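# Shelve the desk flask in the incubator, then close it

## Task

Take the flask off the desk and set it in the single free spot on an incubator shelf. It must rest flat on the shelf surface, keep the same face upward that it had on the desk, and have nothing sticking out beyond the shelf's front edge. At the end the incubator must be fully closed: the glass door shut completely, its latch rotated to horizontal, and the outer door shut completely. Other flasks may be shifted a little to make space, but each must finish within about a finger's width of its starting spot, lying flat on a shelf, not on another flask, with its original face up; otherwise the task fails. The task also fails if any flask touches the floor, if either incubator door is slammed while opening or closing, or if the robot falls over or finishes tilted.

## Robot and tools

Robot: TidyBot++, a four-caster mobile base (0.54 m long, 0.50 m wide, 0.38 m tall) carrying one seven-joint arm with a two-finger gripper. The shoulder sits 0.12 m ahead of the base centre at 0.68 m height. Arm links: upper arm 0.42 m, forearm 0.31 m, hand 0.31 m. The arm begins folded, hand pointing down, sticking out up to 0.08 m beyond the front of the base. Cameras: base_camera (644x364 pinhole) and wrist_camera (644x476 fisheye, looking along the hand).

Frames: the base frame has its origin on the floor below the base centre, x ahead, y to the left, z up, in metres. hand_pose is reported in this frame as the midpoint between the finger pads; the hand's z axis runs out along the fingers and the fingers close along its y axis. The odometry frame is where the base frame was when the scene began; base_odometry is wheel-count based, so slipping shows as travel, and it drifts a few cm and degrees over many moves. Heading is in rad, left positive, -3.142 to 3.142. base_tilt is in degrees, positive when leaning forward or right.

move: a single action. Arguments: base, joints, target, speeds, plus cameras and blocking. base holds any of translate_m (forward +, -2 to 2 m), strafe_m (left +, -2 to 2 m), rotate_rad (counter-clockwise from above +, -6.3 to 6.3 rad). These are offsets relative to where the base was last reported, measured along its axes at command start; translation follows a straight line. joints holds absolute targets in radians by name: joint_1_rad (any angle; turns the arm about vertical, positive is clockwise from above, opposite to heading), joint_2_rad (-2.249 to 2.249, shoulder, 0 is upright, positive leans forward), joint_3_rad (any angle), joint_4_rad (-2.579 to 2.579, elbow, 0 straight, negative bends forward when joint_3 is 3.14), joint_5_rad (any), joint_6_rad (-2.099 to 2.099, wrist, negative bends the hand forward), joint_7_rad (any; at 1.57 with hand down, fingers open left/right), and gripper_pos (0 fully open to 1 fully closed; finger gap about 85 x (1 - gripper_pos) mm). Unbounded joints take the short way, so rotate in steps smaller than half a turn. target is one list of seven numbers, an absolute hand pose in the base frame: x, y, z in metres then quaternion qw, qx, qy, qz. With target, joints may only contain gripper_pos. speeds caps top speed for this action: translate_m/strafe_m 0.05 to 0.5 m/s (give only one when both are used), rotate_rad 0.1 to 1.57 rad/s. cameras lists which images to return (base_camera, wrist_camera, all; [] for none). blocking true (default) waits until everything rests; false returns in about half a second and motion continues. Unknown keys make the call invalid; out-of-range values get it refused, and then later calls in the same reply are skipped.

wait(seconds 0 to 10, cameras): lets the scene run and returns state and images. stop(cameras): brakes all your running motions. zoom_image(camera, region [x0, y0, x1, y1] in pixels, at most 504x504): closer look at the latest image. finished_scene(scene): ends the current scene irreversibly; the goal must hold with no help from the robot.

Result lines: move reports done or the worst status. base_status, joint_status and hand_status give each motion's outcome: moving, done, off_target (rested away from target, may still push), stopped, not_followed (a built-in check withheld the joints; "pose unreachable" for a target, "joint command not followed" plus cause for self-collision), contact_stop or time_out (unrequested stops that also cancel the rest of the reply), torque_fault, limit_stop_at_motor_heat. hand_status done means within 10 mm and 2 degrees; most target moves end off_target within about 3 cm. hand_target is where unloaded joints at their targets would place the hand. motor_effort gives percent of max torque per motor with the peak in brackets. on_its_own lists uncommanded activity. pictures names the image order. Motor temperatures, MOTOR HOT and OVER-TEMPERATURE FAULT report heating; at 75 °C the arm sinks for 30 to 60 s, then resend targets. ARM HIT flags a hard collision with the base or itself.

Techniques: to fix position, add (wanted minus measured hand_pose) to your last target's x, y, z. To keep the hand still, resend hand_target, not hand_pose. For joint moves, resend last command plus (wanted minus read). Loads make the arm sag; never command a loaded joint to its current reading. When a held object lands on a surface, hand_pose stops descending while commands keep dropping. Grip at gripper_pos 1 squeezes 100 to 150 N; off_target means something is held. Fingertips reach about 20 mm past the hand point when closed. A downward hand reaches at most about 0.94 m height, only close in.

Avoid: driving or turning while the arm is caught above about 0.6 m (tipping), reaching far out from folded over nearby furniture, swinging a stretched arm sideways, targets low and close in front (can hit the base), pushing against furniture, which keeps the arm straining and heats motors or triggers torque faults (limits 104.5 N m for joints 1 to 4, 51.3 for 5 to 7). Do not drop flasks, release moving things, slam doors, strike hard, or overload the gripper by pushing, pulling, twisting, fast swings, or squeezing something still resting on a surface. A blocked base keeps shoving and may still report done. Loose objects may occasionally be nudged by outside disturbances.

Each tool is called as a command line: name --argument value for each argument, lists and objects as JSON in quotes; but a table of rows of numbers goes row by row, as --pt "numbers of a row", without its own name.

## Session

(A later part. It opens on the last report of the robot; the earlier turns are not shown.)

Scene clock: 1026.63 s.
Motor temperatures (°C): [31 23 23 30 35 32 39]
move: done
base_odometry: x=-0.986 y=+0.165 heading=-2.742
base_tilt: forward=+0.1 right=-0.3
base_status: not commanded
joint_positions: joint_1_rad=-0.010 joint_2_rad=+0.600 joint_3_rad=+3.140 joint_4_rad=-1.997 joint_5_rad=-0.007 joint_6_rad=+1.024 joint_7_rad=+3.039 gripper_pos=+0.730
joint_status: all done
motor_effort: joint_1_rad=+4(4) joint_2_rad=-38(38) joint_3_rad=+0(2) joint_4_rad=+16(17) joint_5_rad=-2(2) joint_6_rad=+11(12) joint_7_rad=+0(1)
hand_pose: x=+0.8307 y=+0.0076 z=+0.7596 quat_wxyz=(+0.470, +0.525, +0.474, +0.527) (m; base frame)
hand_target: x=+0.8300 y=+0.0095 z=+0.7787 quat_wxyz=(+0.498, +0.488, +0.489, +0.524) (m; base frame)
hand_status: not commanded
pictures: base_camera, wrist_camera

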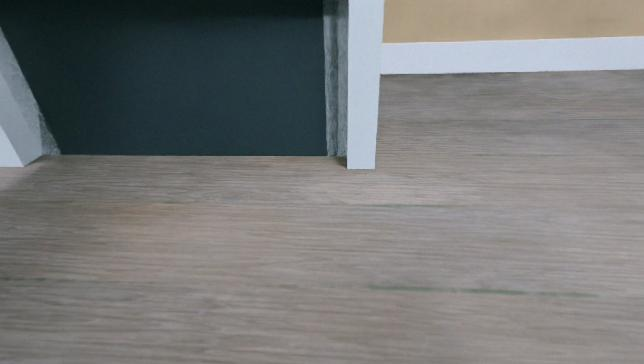

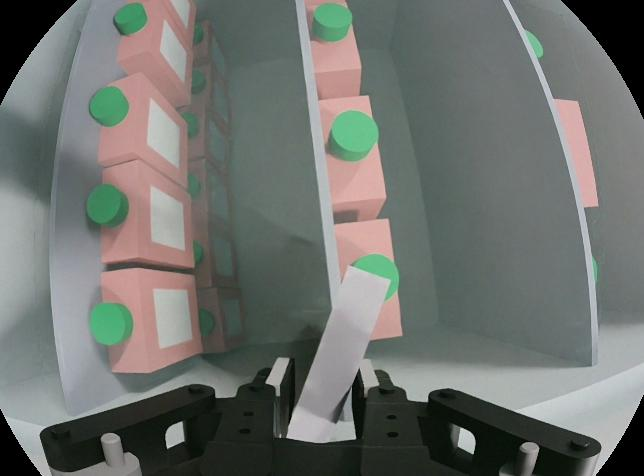

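move --joints '{"joint_7_rad": 3.4}' --cameras '[]'

move --joints '{"joint_7_rad": 3.6}'

zoom_image --camera "wrist_camera" --region '[180, 180, 460, 460]'

Scene clock: 1035.90 s.
Motor temperatures (°C): [31 23 23 30 35 32 39]
move: done
base_odometry: x=-0.986 y=+0.165 heading=-2.742
base_tilt: forward=+0.0 right=-0.3
base_status: not commanded
joint_positions: joint_1_rad=-0.011 joint_2_rad=+0.603 joint_3_rad=+3.140 joint_4_rad=-1.998 joint_5_rad=-0.007 joint_6_rad=+1.024 joint_7_rad=+3.337 gripper_pos=+0.730
joint_status: all done
motor_effort: joint_1_rad=+2(4) joint_2_rad=-39(39) joint_3_rad=+0(2) joint_4_rad=+17(18) joint_5_rad=-1(2) joint_6_rad=+11(12) joint_7_rad=+1(1)
hand_pose: x=+0.8306 y=+0.0081 z=+0.7568 quat_wxyz=(+0.542, +0.450, +0.549, +0.450) (m; base frame)
hand_target: x=+0.8300 y=+0.0095 z=+0.7787 quat_wxyz=(+0.571, +0.410, +0.556, +0.444) (m; base frame)
hand_status: not commanded
pictures: none
No camera images: "cameras" was empty.

Scene clock: 1036.50 s.
Motor temperatures (°C): [31 23 23 30 35 32 39]
move: done
base_odometry: x=-0.986 y=+0.165 heading=-2.742
base_tilt: forward=+0.0 right=-0.3
base_status: not commanded
joint_positions: joint_1_rad=-0.011 joint_2_rad=+0.605 joint_3_rad=+3.140 joint_4_rad=-1.999 joint_5_rad=-0.007 joint_6_rad=+1.024 joint_7_rad=+3.544 gripper_pos=+0.730
joint_status: all done
motor_effort: joint_1_rad=+1(3) joint_2_rad=-38(39) joint_3_rad=+0(1) joint_4_rad=+17(18) joint_5_rad=+0(1) joint_6_rad=+11(12) joint_7_rad=+2(2)
hand_pose: x=+0.8304 y=+0.0080 z=+0.7552 quat_wxyz=(+0.585, +0.391, +0.593, +0.391) (m; base frame)
hand_target: x=+0.8300 y=+0.0095 z=+0.7787 quat_wxyz=(+0.612, +0.352, +0.594, +0.385) (m; base frame)
hand_status: not commanded
pictures: base_camera, wrist_camera

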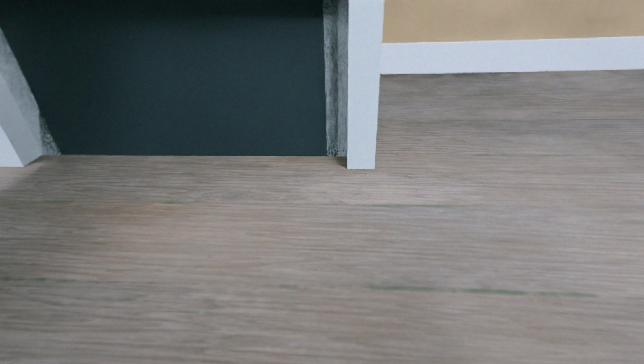

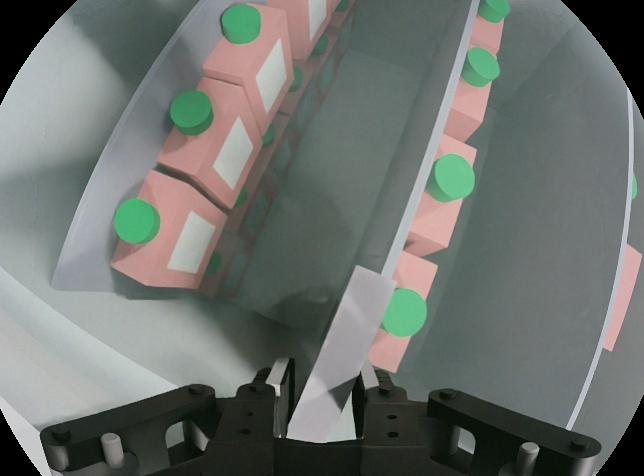

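Scaled by 1.800.

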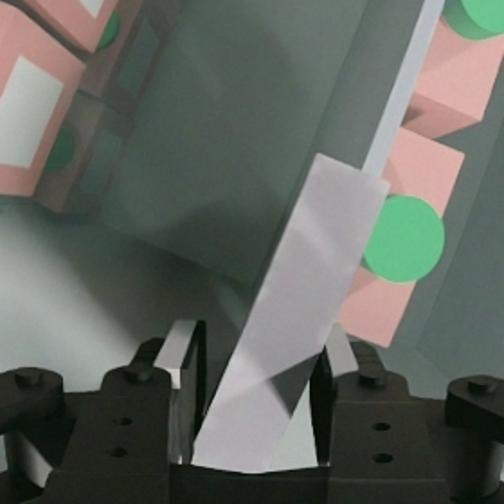

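move --joints '{"joint_7_rad": 3.66}'

zoom_image --camera "wrist_camera" --region '[180, 180, 460, 460]'

Scene clock: 1042.07 s.
Motor temperatures (°C): [31 23 23 29 35 32 39]
move: done
base_odometry: x=-0.986 y=+0.165 heading=-2.742
base_tilt: forward=+0.0 right=-0.2
base_status: not commanded
joint_positions: joint_1_rad=-0.010 joint_2_rad=+0.605 joint_3_rad=+3.139 joint_4_rad=-1.999 joint_5_rad=-0.007 joint_6_rad=+1.024 joint_7_rad=+3.589 gripper_pos=+0.729
joint_status: all done
motor_effort: joint_1_rad=+2(2) joint_2_rad=-38(39) joint_3_rad=+2(3) joint_4_rad=+17(17) joint_5_rad=+2(3) joint_6_rad=+11(11) joint_7_rad=+6(6)
hand_pose: x=+0.8304 y=+0.0083 z=+0.7551 quat_wxyz=(+0.593, +0.378, +0.602, +0.378) (m; base frame)
hand_target: x=+0.8300 y=+0.0095 z=+0.7787 quat_wxyz=(+0.623, +0.334, +0.605, +0.366) (m; base frame)
hand_status: not commanded
pictures: base_camera, wrist_camera

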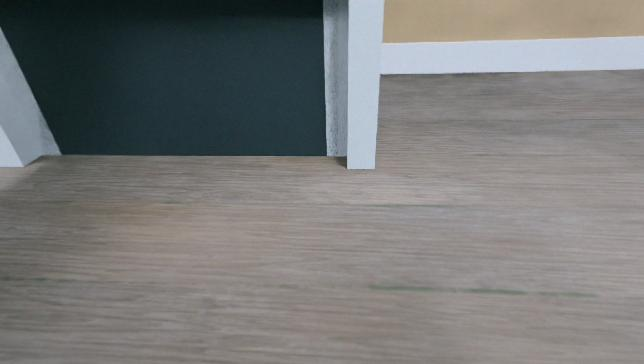

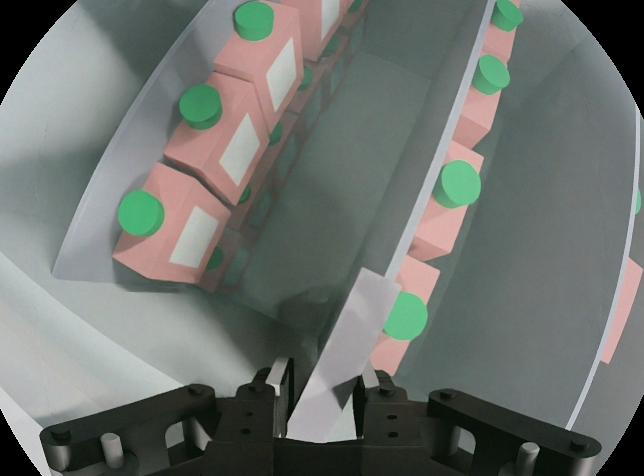

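Scaled by 1.800.

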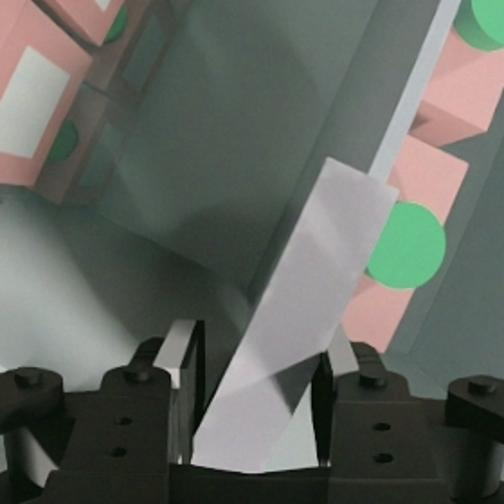

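move --joints '{"joint_7_rad": 3.5}' --cameras '[]'

move --joints '{"gripper_pos": 0.5}' --cameras '[]'

move --base '{"translate_m": -0.25}' --speeds '{"translate_m": 0.15}' --cameras '[]'

move --joints '{"joint_7_rad": 1.55}'

zoom_image --camera "wrist_camera" --region '[220, 220, 480, 420]'

Scene clock: 1054.20 s.
Motor temperatures (°C): [31 23 23 29 35 32 39]
move: done
base_odometry: x=-0.986 y=+0.165 heading=-2.742
base_tilt: forward=+0.0 right=-0.3
base_status: not commanded
joint_positions: joint_1_rad=-0.010 joint_2_rad=+0.605 joint_3_rad=+3.139 joint_4_rad=-1.999 joint_5_rad=-0.007 joint_6_rad=+1.024 joint_7_rad=+3.511 gripper_pos=+0.730
joint_status: all done
motor_effort: joint_1_rad=+1(2) joint_2_rad=-37(38) joint_3_rad=-1(3) joint_4_rad=+15(16) joint_5_rad=+0(3) joint_6_rad=+11(11) joint_7_rad=+1(6)
hand_pose: x=+0.8304 y=+0.0077 z=+0.7551 quat_wxyz=(+0.578, +0.401, +0.586, +0.401) (m; base frame)
hand_target: x=+0.8300 y=+0.0095 z=+0.7787 quat_wxyz=(+0.592, +0.382, +0.576, +0.415) (m; base frame)
hand_status: not commanded
pictures: none
No camera images: "cameras" was empty.

Scene clock: 1054.83 s.
Motor temperatures (°C): [31 23 23 29 35 32 39]
move: done
base_odometry: x=-0.986 y=+0.165 heading=-2.742
base_tilt: forward=+0.0 right=-0.3
base_status: not commanded
joint_positions: joint_1_rad=-0.010 joint_2_rad=+0.603 joint_3_rad=+3.139 joint_4_rad=-1.999 joint_5_rad=-0.007 joint_6_rad=+1.028 joint_7_rad=+3.511 gripper_pos=+0.500
joint_status: all done
motor_effort: joint_1_rad=+0(1) joint_2_rad=-35(37) joint_3_rad=-2(3) joint_4_rad=+14(17) joint_5_rad=+0(1) joint_6_rad=+9(10) joint_7_rad=+0(1)
hand_pose: x=+0.8302 y=+0.0077 z=+0.7578 quat_wxyz=(+0.580, +0.400, +0.584, +0.402) (m; base frame)
hand_target: x=+0.8300 y=+0.0095 z=+0.7787 quat_wxyz=(+0.592, +0.382, +0.576, +0.415) (m; base frame)
hand_status: not commanded
pictures: none
No camera images: "cameras" was empty.

Scene clock: 1057.13 s.
Motor temperatures (°C): [31 23 23 29 35 32 39]
move: done
base_odometry: x=-0.755 y=+0.262 heading=-2.742
base_tilt: forward=+0.0 right=-0.3
base_status: done
joint_positions: joint_1_rad=-0.008 joint_2_rad=+0.602 joint_3_rad=+3.139 joint_4_rad=-1.999 joint_5_rad=-0.007 joint_6_rad=+1.028 joint_7_rad=+3.511 gripper_pos=+0.500
joint_status: not commanded
motor_effort: joint_1_rad=+0(2) joint_2_rad=-35(37) joint_3_rad=-2(2) joint_4_rad=+14(16) joint_5_rad=+0(1) joint_6_rad=+9(9) joint_7_rad=+0(1)
hand_pose: x=+0.8302 y=+0.0068 z=+0.7584 quat_wxyz=(+0.581, +0.400, +0.584, +0.402) (m; base frame)
hand_target: x=+0.8300 y=+0.0095 z=+0.7787 quat_wxyz=(+0.592, +0.382, +0.576, +0.415) (m; base frame)
hand_status: not commanded
pictures: none
No camera images: "cameras" was empty.

Scene clock: 1059.57 s.
Motor temperatures (°C): [31 23 23 29 35 32 39]
move: done
base_odometry: x=-0.755 y=+0.262 heading=-2.742
base_tilt: forward=+0.0 right=-0.3
base_status: not commanded
joint_positions: joint_1_rad=-0.008 joint_2_rad=+0.602 joint_3_rad=+3.139 joint_4_rad=-1.999 joint_5_rad=-0.007 joint_6_rad=+1.028 joint_7_rad=+1.623 gripper_pos=+0.500
joint_status: all done
motor_effort: joint_1_rad=+0(1) joint_2_rad=-35(36) joint_3_rad=-1(2) joint_4_rad=+14(15) joint_5_rad=+0(1) joint_6_rad=+9(9) joint_7_rad=+0(1)
hand_pose: x=+0.8302 y=+0.0068 z=+0.7584 quat_wxyz=(+0.015, +0.708, +0.018, +0.706) (m; base frame)
hand_target: x=+0.8300 y=+0.0095 z=+0.7787 quat_wxyz=(-0.011, +0.691, +0.007, +0.723) (m; base frame)
hand_status: not commanded
pictures: base_camera, wrist_camera

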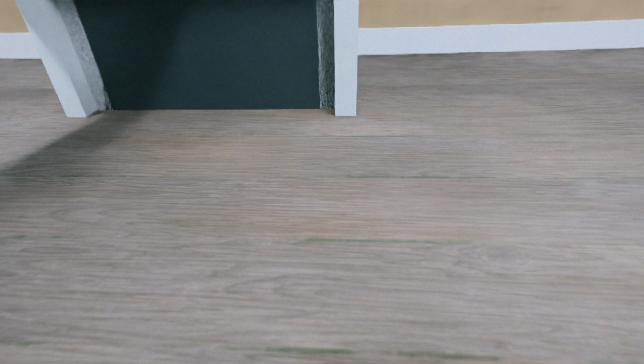

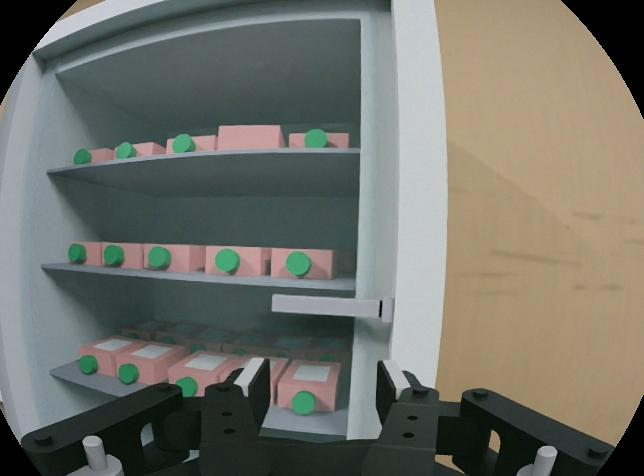

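Scaled by 1.938.

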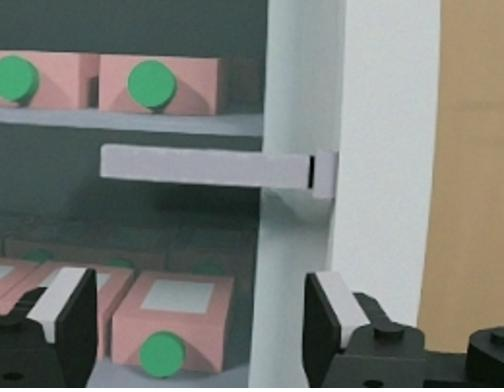

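move --base '{"translate_m": -0.63}' --speeds '{"translate_m": 0.3}' --cameras '[]'

move --joints '{"joint_1_rad": 0.0, "joint_2_rad": -0.5, "joint_4_rad": -1.83, "joint_6_rad": -0.25, "joint_7_rad": 3.14, "gripper_pos": 1.0}'

move --base '{"strafe_m": 1.05}' --speeds '{"strafe_m": 0.3}'

Scene clock: 1075.63 s.
Motor temperatures (°C): [31 23 23 29 35 32 39]
move: done
base_odometry: x=-0.175 y=+0.507 heading=-2.742
base_tilt: forward=+0.0 right=-0.3
base_status: done
joint_positions: joint_1_rad=-0.008 joint_2_rad=+0.601 joint_3_rad=+3.139 joint_4_rad=-1.999 joint_5_rad=-0.007 joint_6_rad=+1.028 joint_7_rad=+1.623 gripper_pos=+0.500
joint_status: not commanded
motor_effort: joint_1_rad=-1(2) joint_2_rad=-35(37) joint_3_rad=-2(2) joint_4_rad=+14(16) joint_5_rad=+0(1) joint_6_rad=+9(10) joint_7_rad=+1(1)
hand_pose: x=+0.8301 y=+0.0068 z=+0.7588 quat_wxyz=(+0.015, +0.707, +0.018, +0.706) (m; base frame)
hand_target: x=+0.8300 y=+0.0095 z=+0.7787 quat_wxyz=(-0.011, +0.691, +0.007, +0.723) (m; base frame)
hand_status: not commanded
pictures: none
No camera images: "cameras" was empty.

Scene clock: 1078.43 s.
Motor temperatures (°C): [31 23 23 29 35 32 39]
move: done
base_odometry: x=-0.175 y=+0.507 heading=-2.742
base_tilt: forward=+0.0 right=-0.3
base_status: not commanded
joint_positions: joint_1_rad=-0.008 joint_2_rad=-0.491 joint_3_rad=+3.139 joint_4_rad=-1.849 joint_5_rad=-0.007 joint_6_rad=-0.194 joint_7_rad=+3.063 gripper_pos=+0.999
joint_status: all done
motor_effort: joint_1_rad=+0(2) joint_2_rad=-4(38) joint_3_rad=+0(2) joint_4_rad=+22(22) joint_5_rad=+0(1) joint_6_rad=+9(10) joint_7_rad=+1(1)
hand_pose: x=+0.5388 y=+0.0068 z=+1.1253 quat_wxyz=(+0.480, +0.513, +0.477, +0.529) (m; base frame)
hand_target: x=+0.5338 y=-0.0010 z=+1.1232 quat_wxyz=(+0.506, +0.497, +0.507, +0.489) (m; base frame)
hand_status: not commanded
pictures: base_camera, wrist_camera

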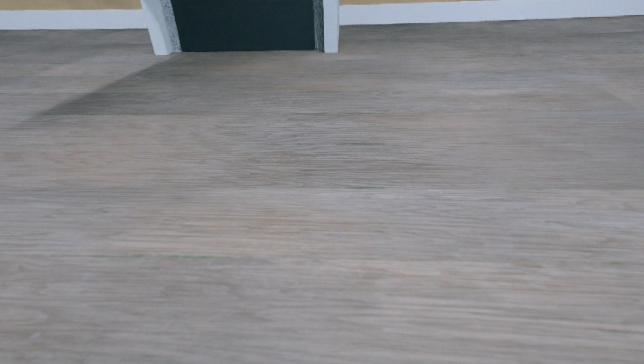

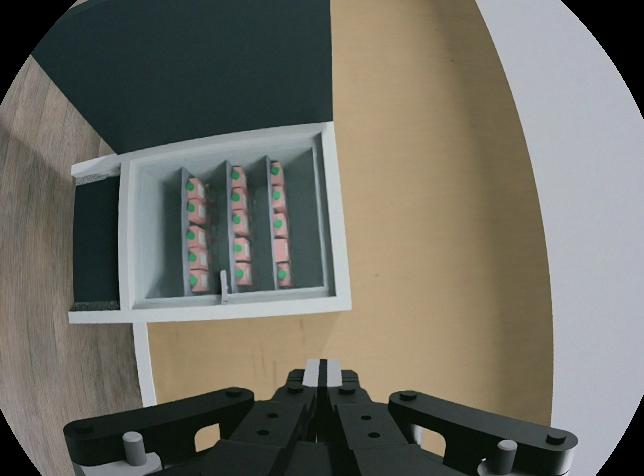

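Scene clock: 1082.87 s.
Motor temperatures (°C): [31 23 23 29 35 32 39]
move: done
base_odometry: x=+0.234 y=-0.460 heading=-2.742
base_tilt: forward=+0.0 right=-0.3
base_status: done
joint_positions: joint_1_rad=-0.008 joint_2_rad=-0.492 joint_3_rad=+3.139 joint_4_rad=-1.849 joint_5_rad=-0.007 joint_6_rad=-0.196 joint_7_rad=+3.065 gripper_pos=+0.999
joint_status: not commanded
motor_effort: joint_1_rad=+0(2) joint_2_rad=-4(5) joint_3_rad=+0(4) joint_4_rad=+21(23) joint_5_rad=+0(1) joint_6_rad=+9(10) joint_7_rad=+0(1)
hand_pose: x=+0.5387 y=+0.0065 z=+1.1251 quat_wxyz=(+0.480, +0.513, +0.478, +0.528) (m; base frame)
hand_target: x=+0.5338 y=-0.0010 z=+1.1232 quat_wxyz=(+0.506, +0.497, +0.507, +0.489) (m; base frame)
hand_status: not commanded
pictures: base_camera, wrist_camera

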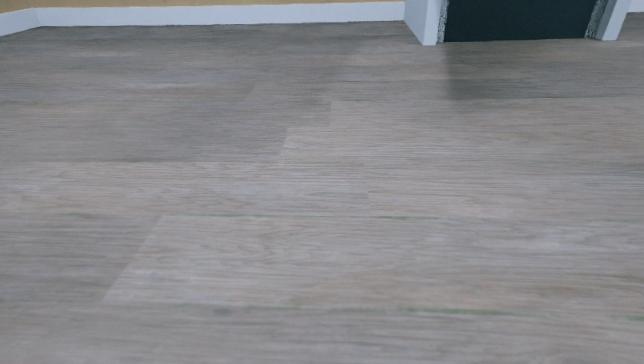

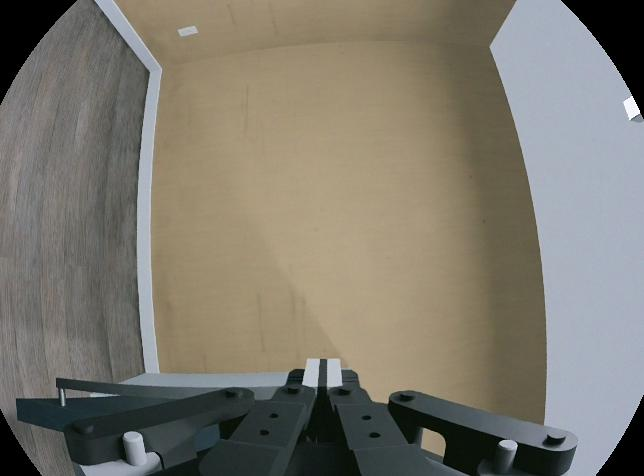

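move --base '{"translate_m": 0.58}' --speeds '{"translate_m": 0.2}'

Scene clock: 1095.57 s.
Motor temperatures (°C): [31 23 23 30 35 32 39]
move: done
base_odometry: x=-0.301 y=-0.686 heading=-2.742
base_tilt: forward=+0.0 right=-0.3
base_status: done
joint_positions: joint_1_rad=-0.008 joint_2_rad=-0.495 joint_3_rad=+3.139 joint_4_rad=-1.848 joint_5_rad=-0.007 joint_6_rad=-0.197 joint_7_rad=+3.065 gripper_pos=+0.999
joint_status: not commanded
motor_effort: joint_1_rad=+1(1) joint_2_rad=-4(7) joint_3_rad=+0(1) joint_4_rad=+22(23) joint_5_rad=+0(1) joint_6_rad=+9(9) joint_7_rad=+0(1)
hand_pose: x=+0.5372 y=+0.0065 z=+1.1266 quat_wxyz=(+0.481, +0.512, +0.477, +0.528) (m; base frame)
hand_target: x=+0.5338 y=-0.0010 z=+1.1232 quat_wxyz=(+0.506, +0.497, +0.507, +0.489) (m; base frame)
hand_status: not commanded
pictures: base_camera, wrist_camera

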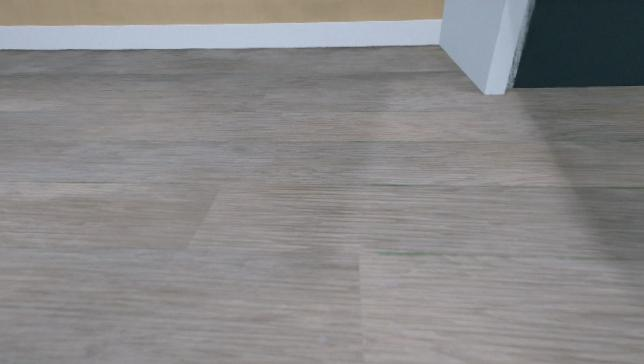

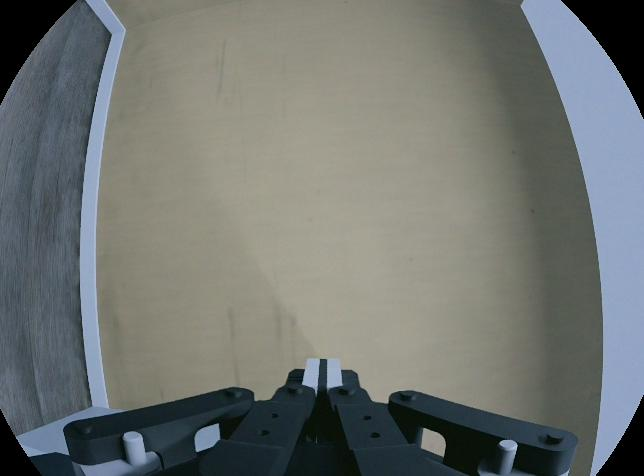

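move --base '{"strafe_m": -0.3}' --speeds '{"strafe_m": 0.06}'

Scene clock: 1106.40 s.
Motor temperatures (°C): [31 23 23 30 35 32 39]
move: done
base_odometry: x=-0.417 y=-0.410 heading=-2.742
base_tilt: forward=+0.0 right=-0.3
base_status: done
joint_positions: joint_1_rad=-0.007 joint_2_rad=-0.505 joint_3_rad=+3.138 joint_4_rad=-1.845 joint_5_rad=-0.007 joint_6_rad=-0.207 joint_7_rad=+3.066 gripper_pos=+0.999
joint_status: not commanded
motor_effort: joint_1_rad=-1(3) joint_2_rad=-2(5) joint_3_rad=+0(5) joint_4_rad=+21(24) joint_5_rad=+0(1) joint_6_rad=+9(11) joint_7_rad=+0(1)
hand_pose: x=+0.5324 y=+0.0066 z=+1.1298 quat_wxyz=(+0.482, +0.511, +0.476, +0.529) (m; base frame)
hand_target: x=+0.5338 y=-0.0010 z=+1.1232 quat_wxyz=(+0.506, +0.497, +0.507, +0.489) (m; base frame)
hand_status: not commanded
pictures: base_camera, wrist_camera

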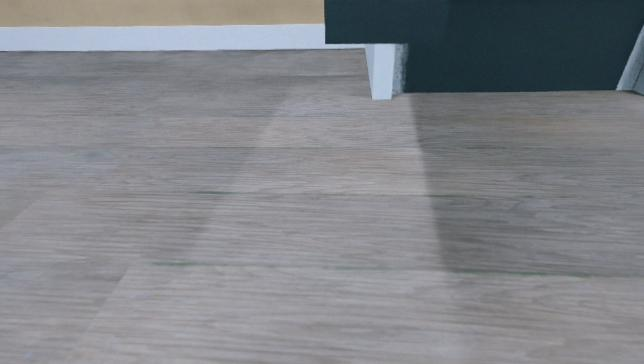

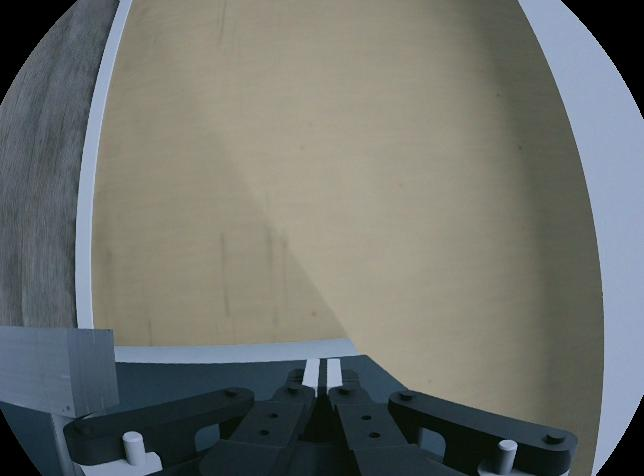

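move --base '{"strafe_m": -0.15}' --speeds '{"strafe_m": 0.06}'

Scene clock: 1114.60 s.
Motor temperatures (°C): [31 23 23 30 35 32 39]
move: done
base_odometry: x=-0.476 y=-0.271 heading=-2.742
base_tilt: forward=+0.0 right=-0.3
base_status: done
joint_positions: joint_1_rad=-0.005 joint_2_rad=-0.533 joint_3_rad=+3.139 joint_4_rad=-1.844 joint_5_rad=-0.007 joint_6_rad=-0.218 joint_7_rad=+3.068 gripper_pos=+0.999
joint_status: not commanded
motor_effort: joint_1_rad=-1(2) joint_2_rad=+5(7) joint_3_rad=+0(5) joint_4_rad=+21(25) joint_5_rad=+0(1) joint_6_rad=+10(13) joint_7_rad=+0(1)
hand_pose: x=+0.5200 y=+0.0053 z=+1.1379 quat_wxyz=(+0.487, +0.506, +0.472, +0.532) (m; base frame)
hand_target: x=+0.5338 y=-0.0010 z=+1.1232 quat_wxyz=(+0.506, +0.497, +0.507, +0.489) (m; base frame)
hand_status: not commanded
pictures: base_camera, wrist_camera

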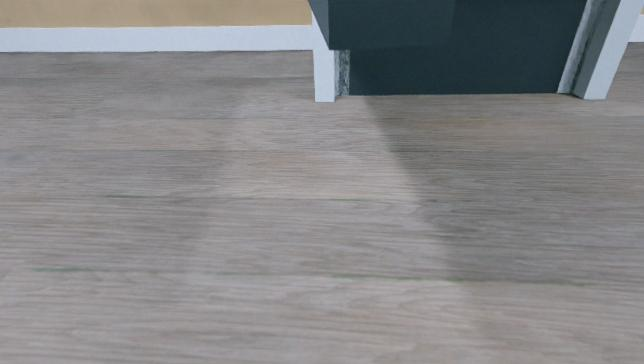

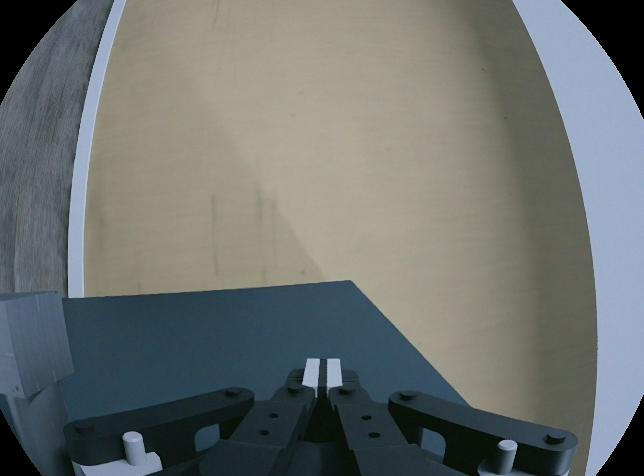

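move

Scene clock: 1131.37 s.
Motor temperatures (°C): [31 22 23 30 35 32 39]
base_odometry: x=-0.476 y=-0.271 heading=-2.742
base_tilt: forward=+0.0 right=-0.3
base_status: done
joint_positions: joint_1_rad=-0.005 joint_2_rad=-0.533 joint_3_rad=+3.139 joint_4_rad=-1.844 joint_5_rad=-0.007 joint_6_rad=-0.218 joint_7_rad=+3.068 gripper_pos=+0.999
joint_status: not commanded
motor_effort: joint_1_rad=+0(2) joint_2_rad=+5(7) joint_3_rad=+1(5) joint_4_rad=+22(25) joint_5_rad=+0(1) joint_6_rad=+10(13) joint_7_rad=+0(1)
hand_pose: x=+0.5200 y=+0.0053 z=+1.1379 quat_wxyz=(+0.487, +0.506, +0.472, +0.532) (m; base frame)
hand_target: x=+0.5338 y=-0.0010 z=+1.1232 quat_wxyz=(+0.506, +0.497, +0.507, +0.489) (m; base frame)
hand_status: not commanded
pictures: base_camera, wrist_camera

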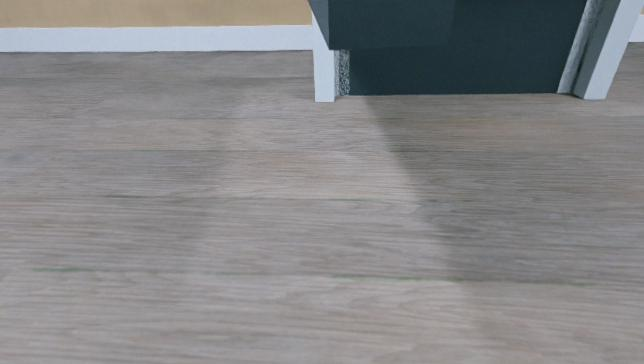

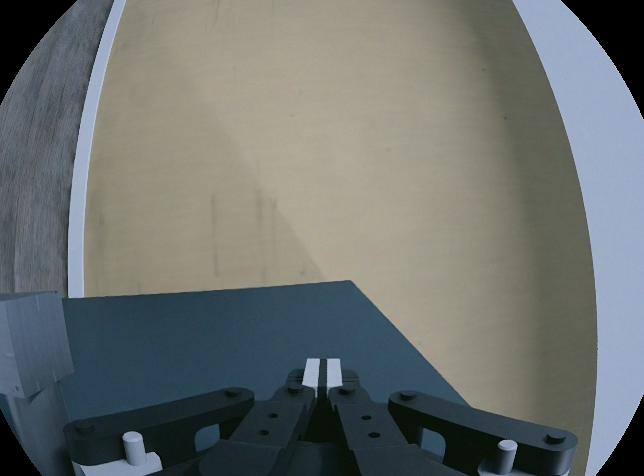

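move --base '{"translate_m": 0.05, "strafe_m": -0.3}' --speeds '{"strafe_m": 0.07}' --cameras '["wrist_camera"]'

move --base '{"translate_m": 0.19, "strafe_m": -0.22}' --speeds '{"strafe_m": 0.07}'

Scene clock: 1145.63 s.
Motor temperatures (°C): [31 22 23 30 35 32 39]
move: done
base_odometry: x=-0.639 y=-0.014 heading=-2.742
base_tilt: forward=+0.0 right=-0.2
base_status: done
joint_positions: joint_1_rad=-0.005 joint_2_rad=-0.507 joint_3_rad=+3.135 joint_4_rad=-1.841 joint_5_rad=-0.007 joint_6_rad=-0.224 joint_7_rad=+3.068 gripper_pos=+0.999
joint_status: not commanded
motor_effort: joint_1_rad=-1(2) joint_2_rad=-3(10) joint_3_rad=+0(6) joint_4_rad=+21(25) joint_5_rad=+0(1) joint_6_rad=+9(13) joint_7_rad=+0(1)
hand_pose: x=+0.5315 y=+0.0078 z=+1.1270 quat_wxyz=(+0.480, +0.513, +0.481, +0.525) (m; base frame)
hand_target: x=+0.5338 y=-0.0010 z=+1.1232 quat_wxyz=(+0.506, +0.497, +0.507, +0.489) (m; base frame)
hand_status: not commanded
pictures: wrist_camera

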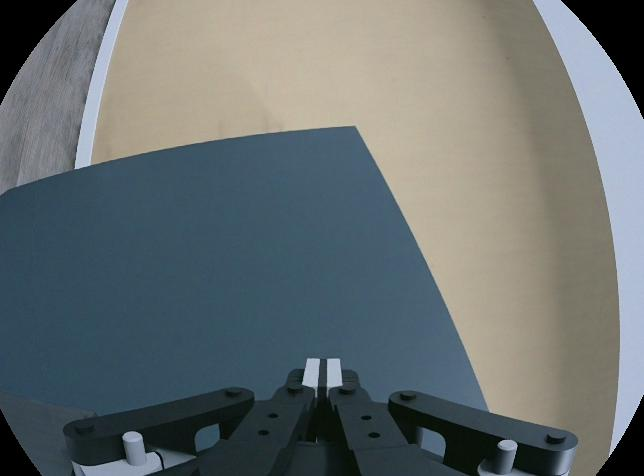

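Scene clock: 1150.30 s.
Motor temperatures (°C): [31 22 23 30 35 32 39]
move: done
base_odometry: x=-0.899 y=+0.115 heading=-2.742
base_tilt: forward=+0.0 right=-0.3
base_status: done
joint_positions: joint_1_rad=-0.006 joint_2_rad=-0.506 joint_3_rad=+3.133 joint_4_rad=-1.841 joint_5_rad=-0.007 joint_6_rad=-0.224 joint_7_rad=+3.068 gripper_pos=+0.999
joint_status: not commanded
motor_effort: joint_1_rad=+0(3) joint_2_rad=-3(5) joint_3_rad=+0(6) joint_4_rad=+22(22) joint_5_rad=+0(1) joint_6_rad=+9(10) joint_7_rad=+0(1)
hand_pose: x=+0.5319 y=+0.0091 z=+1.1266 quat_wxyz=(+0.479, +0.512, +0.482, +0.525) (m; base frame)
hand_target: x=+0.5338 y=-0.0010 z=+1.1232 quat_wxyz=(+0.506, +0.497, +0.507, +0.489) (m; base frame)
hand_status: not commanded
pictures: base_camera, wrist_camera

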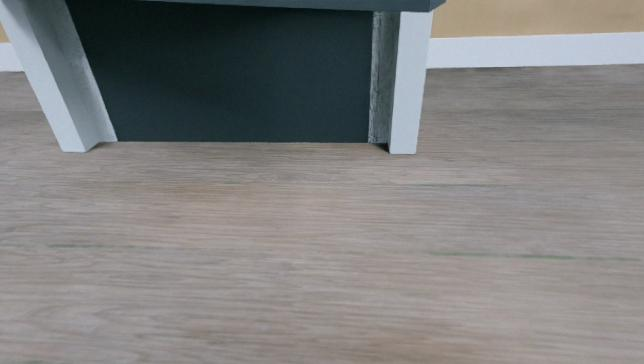

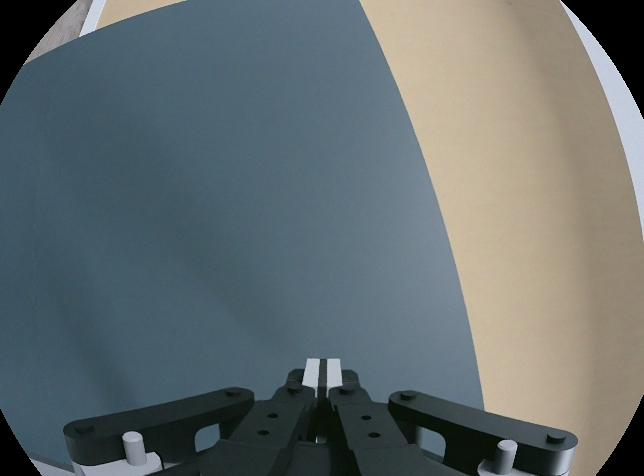

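move --base '{"translate_m": 0.13, "strafe_m": -0.09}' --speeds '{"strafe_m": 0.05}'

move --base '{"translate_m": 0.06, "strafe_m": -0.02}' --speeds '{"translate_m": 0.05}'

Scene clock: 1161.47 s.
Motor temperatures (°C): [31 22 23 30 35 32 39]
move: done
base_odometry: x=-1.054 y=+0.147 heading=-2.743
base_tilt: forward=+0.0 right=-0.4
base_status: done
joint_positions: joint_1_rad=-0.006 joint_2_rad=-0.505 joint_3_rad=+3.133 joint_4_rad=-1.841 joint_5_rad=-0.007 joint_6_rad=-0.224 joint_7_rad=+3.068 gripper_pos=+0.999
joint_status: not commanded
motor_effort: joint_1_rad=+0(2) joint_2_rad=-4(6) joint_3_rad=+0(3) joint_4_rad=+22(23) joint_5_rad=+0(1) joint_6_rad=+9(10) joint_7_rad=+0(1)
hand_pose: x=+0.5322 y=+0.0093 z=+1.1263 quat_wxyz=(+0.479, +0.512, +0.482, +0.525) (m; base frame)
hand_target: x=+0.5338 y=-0.0010 z=+1.1232 quat_wxyz=(+0.506, +0.497, +0.507, +0.489) (m; base frame)
hand_status: not commanded
pictures: base_camera, wrist_camera

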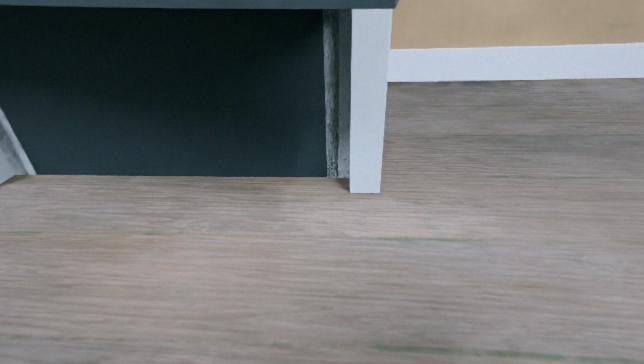

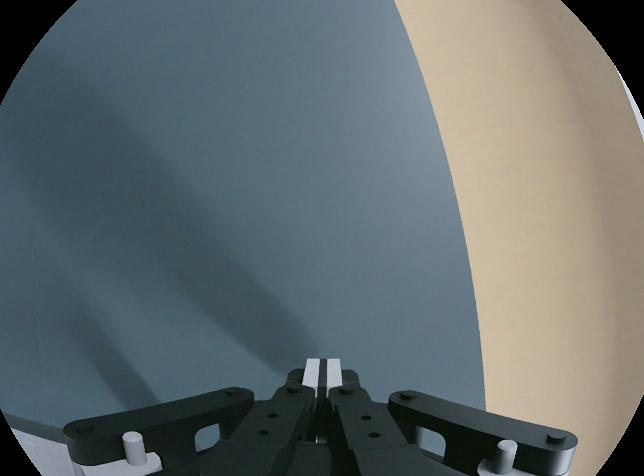

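Scene clock: 1163.20 s.
Motor temperatures (°C): [31 22 23 30 35 32 39]
move: done
base_odometry: x=-1.117 y=+0.143 heading=-2.743
base_tilt: forward=+0.1 right=-0.3
base_status: done
joint_positions: joint_1_rad=-0.006 joint_2_rad=-0.503 joint_3_rad=+3.133 joint_4_rad=-1.841 joint_5_rad=-0.007 joint_6_rad=-0.224 joint_7_rad=+3.068 gripper_pos=+0.999
joint_status: not commanded
motor_effort: joint_1_rad=-1(1) joint_2_rad=-4(6) joint_3_rad=+0(3) joint_4_rad=+22(23) joint_5_rad=+0(1) joint_6_rad=+9(10) joint_7_rad=+0(1)
hand_pose: x=+0.5330 y=+0.0093 z=+1.1257 quat_wxyz=(+0.479, +0.513, +0.482, +0.525) (m; base frame)
hand_target: x=+0.5338 y=-0.0010 z=+1.1232 quat_wxyz=(+0.506, +0.497, +0.507, +0.489) (m; base frame)
hand_status: not commanded
pictures: base_camera, wrist_camera

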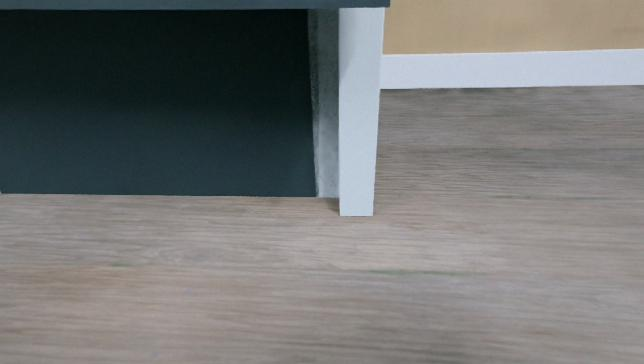

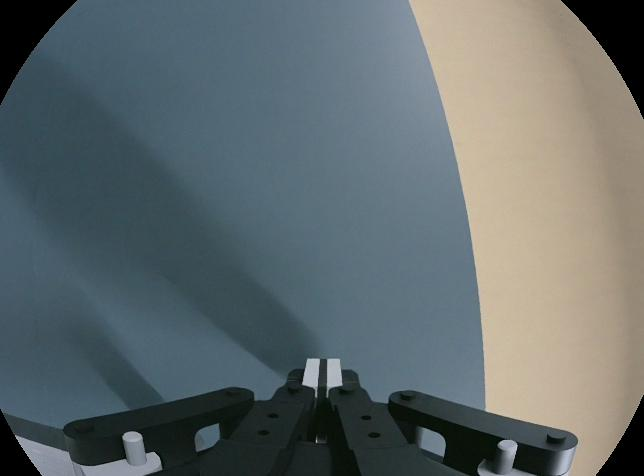

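move --base '{"translate_m": 0.05}' --speeds '{"translate_m": 0.05}'

move --base '{"translate_m": 0.05}' --speeds '{"translate_m": 0.05}'

Scene clock: 1170.17 s.
Motor temperatures (°C): [31 22 23 30 35 32 39]
move: done
base_odometry: x=-1.164 y=+0.123 heading=-2.743
base_tilt: forward=+0.1 right=-0.3
base_status: done
joint_positions: joint_1_rad=-0.006 joint_2_rad=-0.503 joint_3_rad=+3.133 joint_4_rad=-1.841 joint_5_rad=-0.007 joint_6_rad=-0.225 joint_7_rad=+3.068 gripper_pos=+0.999
joint_status: not commanded
motor_effort: joint_1_rad=-1(2) joint_2_rad=-4(6) joint_3_rad=+0(1) joint_4_rad=+22(22) joint_5_rad=+0(0) joint_6_rad=+9(10) joint_7_rad=+0(1)
hand_pose: x=+0.5333 y=+0.0093 z=+1.1254 quat_wxyz=(+0.479, +0.513, +0.483, +0.524) (m; base frame)
hand_target: x=+0.5338 y=-0.0010 z=+1.1232 quat_wxyz=(+0.506, +0.497, +0.507, +0.489) (m; base frame)
hand_status: not commanded
pictures: base_camera, wrist_camera

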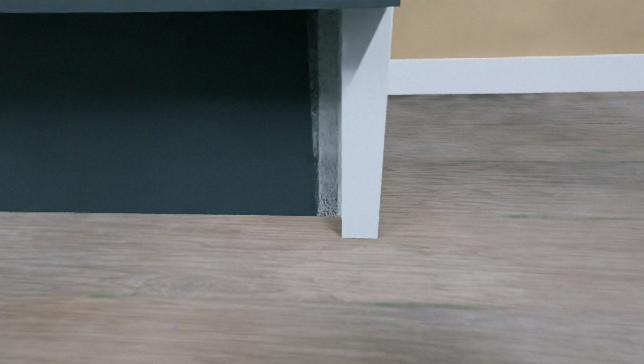

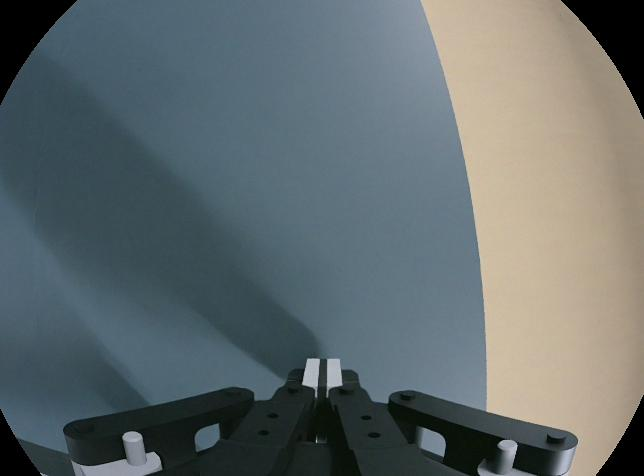

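Scene clock: 1171.70 s.
Motor temperatures (°C): [31 22 23 30 35 32 39]
move: done
base_odometry: x=-1.209 y=+0.104 heading=-2.743
base_tilt: forward=+0.0 right=-0.3
base_status: done
joint_positions: joint_1_rad=-0.006 joint_2_rad=-0.603 joint_3_rad=+3.133 joint_4_rad=-1.871 joint_5_rad=-0.007 joint_6_rad=-0.287 joint_7_rad=+3.068 gripper_pos=+0.999
joint_status: not commanded
motor_effort: joint_1_rad=+3(3) joint_2_rad=+18(22) joint_3_rad=+6(6) joint_4_rad=+27(31) joint_5_rad=+1(2) joint_6_rad=+19(23) joint_7_rad=+0(1)
hand_pose: x=+0.4914 y=+0.0091 z=+1.1269 quat_wxyz=(+0.481, +0.511, +0.481, +0.526) (m; base frame)
hand_target: x=+0.5338 y=-0.0010 z=+1.1232 quat_wxyz=(+0.506, +0.497, +0.507, +0.489) (m; base frame)
hand_status: not commanded
pictures: base_camera, wrist_camera

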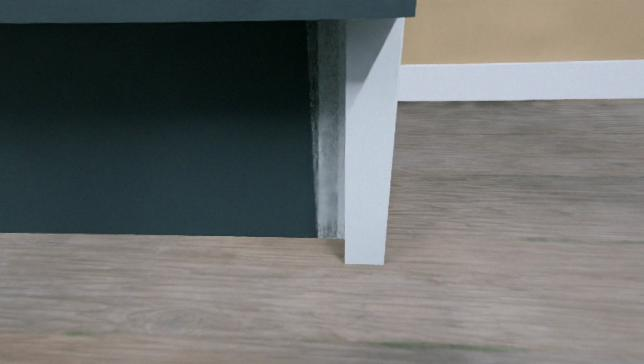

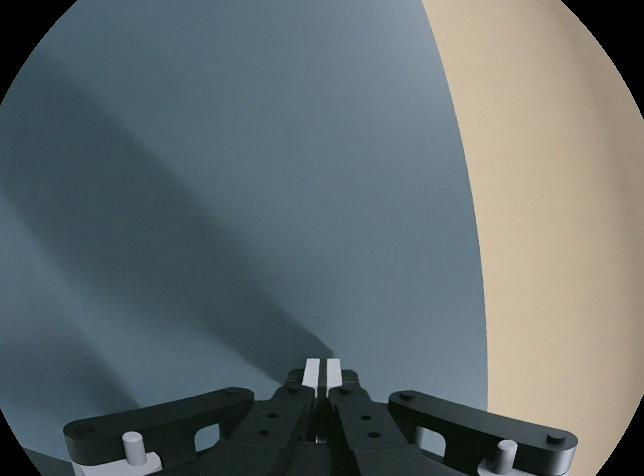

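move --base '{"translate_m": 0.02}' --speeds '{"translate_m": 0.05}' --cameras '[]'

move --base '{"translate_m": -0.8}' --speeds '{"translate_m": 0.3}'

move --base '{"strafe_m": -0.5}'

Scene clock: 1179.40 s.
Motor temperatures (°C): [31 22 23 30 35 32 39]
move: done
base_odometry: x=-1.227 y=+0.097 heading=-2.742
base_tilt: forward=+0.0 right=-0.3
base_status: done
joint_positions: joint_1_rad=-0.006 joint_2_rad=-0.648 joint_3_rad=+3.133 joint_4_rad=-1.883 joint_5_rad=-0.007 joint_6_rad=-0.317 joint_7_rad=+3.068 gripper_pos=+0.999
joint_status: not commanded
motor_effort: joint_1_rad=+2(3) joint_2_rad=+28(30) joint_3_rad=+6(6) joint_4_rad=+30(33) joint_5_rad=+1(2) joint_6_rad=+24(27) joint_7_rad=+1(1)
hand_pose: x=+0.4727 y=+0.0092 z=+1.1269 quat_wxyz=(+0.481, +0.509, +0.480, +0.527) (m; base frame)
hand_target: x=+0.5338 y=-0.0010 z=+1.1232 quat_wxyz=(+0.506, +0.497, +0.507, +0.489) (m; base frame)
hand_status: not commanded
pictures: none
No camera images: "cameras" was empty.

Scene clock: 1183.03 s.
Motor temperatures (°C): [31 22 23 30 35 32 39]
move: done
base_odometry: x=-0.490 y=+0.408 heading=-2.742
base_tilt: forward=+0.1 right=-0.3
base_status: done
joint_positions: joint_1_rad=-0.006 joint_2_rad=-0.497 joint_3_rad=+3.133 joint_4_rad=-1.839 joint_5_rad=-0.007 joint_6_rad=-0.256 joint_7_rad=+3.068 gripper_pos=+0.999
joint_status: not commanded
motor_effort: joint_1_rad=-1(3) joint_2_rad=-4(29) joint_3_rad=+0(5) joint_4_rad=+22(29) joint_5_rad=+0(2) joint_6_rad=+9(22) joint_7_rad=+0(1)
hand_pose: x=+0.5355 y=+0.0089 z=+1.1144 quat_wxyz=(+0.470, +0.522, +0.491, +0.515) (m; base frame)
hand_target: x=+0.5338 y=-0.0010 z=+1.1232 quat_wxyz=(+0.506, +0.497, +0.507, +0.489) (m; base frame)
hand_status: not commanded
pictures: base_camera, wrist_camera

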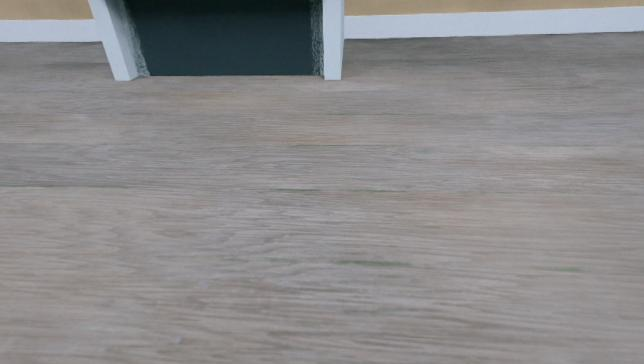

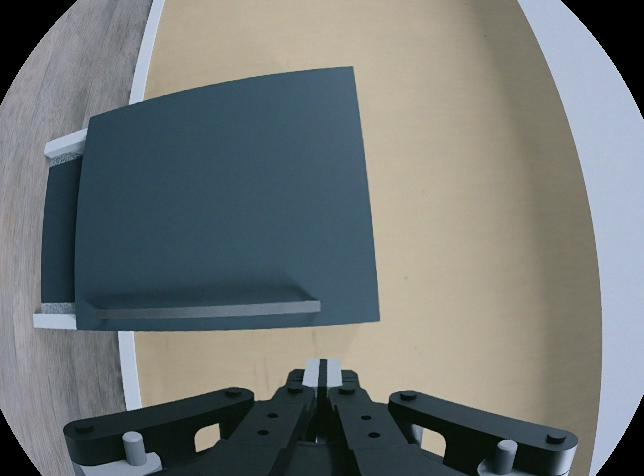

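Scene clock: 1185.33 s.
Motor temperatures (°C): [31 22 23 30 35 32 39]
move: done
base_odometry: x=-0.684 y=+0.869 heading=-2.743
base_tilt: forward=+0.1 right=-0.3
base_status: done
joint_positions: joint_1_rad=-0.006 joint_2_rad=-0.497 joint_3_rad=+3.137 joint_4_rad=-1.839 joint_5_rad=-0.007 joint_6_rad=-0.256 joint_7_rad=+3.068 gripper_pos=+0.999
joint_status: not commanded
motor_effort: joint_1_rad=+0(1) joint_2_rad=-4(4) joint_3_rad=-1(3) joint_4_rad=+22(22) joint_5_rad=+0(1) joint_6_rad=+9(9) joint_7_rad=+0(1)
hand_pose: x=+0.5355 y=+0.0067 z=+1.1145 quat_wxyz=(+0.471, +0.523, +0.489, +0.515) (m; base frame)
hand_target: x=+0.5338 y=-0.0010 z=+1.1232 quat_wxyz=(+0.506, +0.497, +0.507, +0.489) (m; base frame)
hand_status: not commanded
pictures: base_camera, wrist_camera

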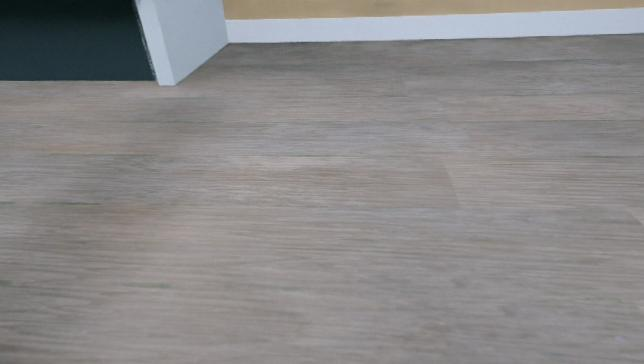

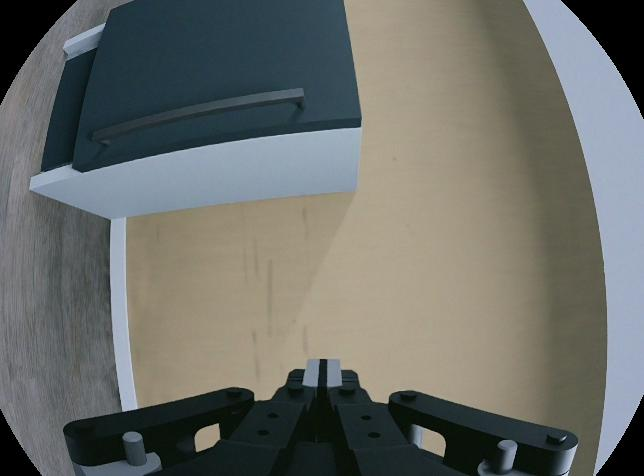

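zoom_image --camera "wrist_camera" --region '[30, 70, 390, 230]'

Scaled by 1.400.

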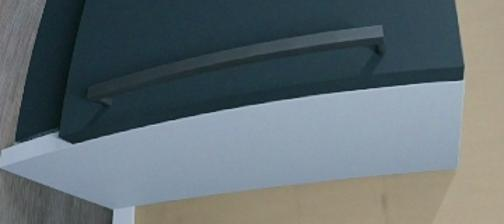

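finished_scene --scene 2

The scene is finished: the task was done.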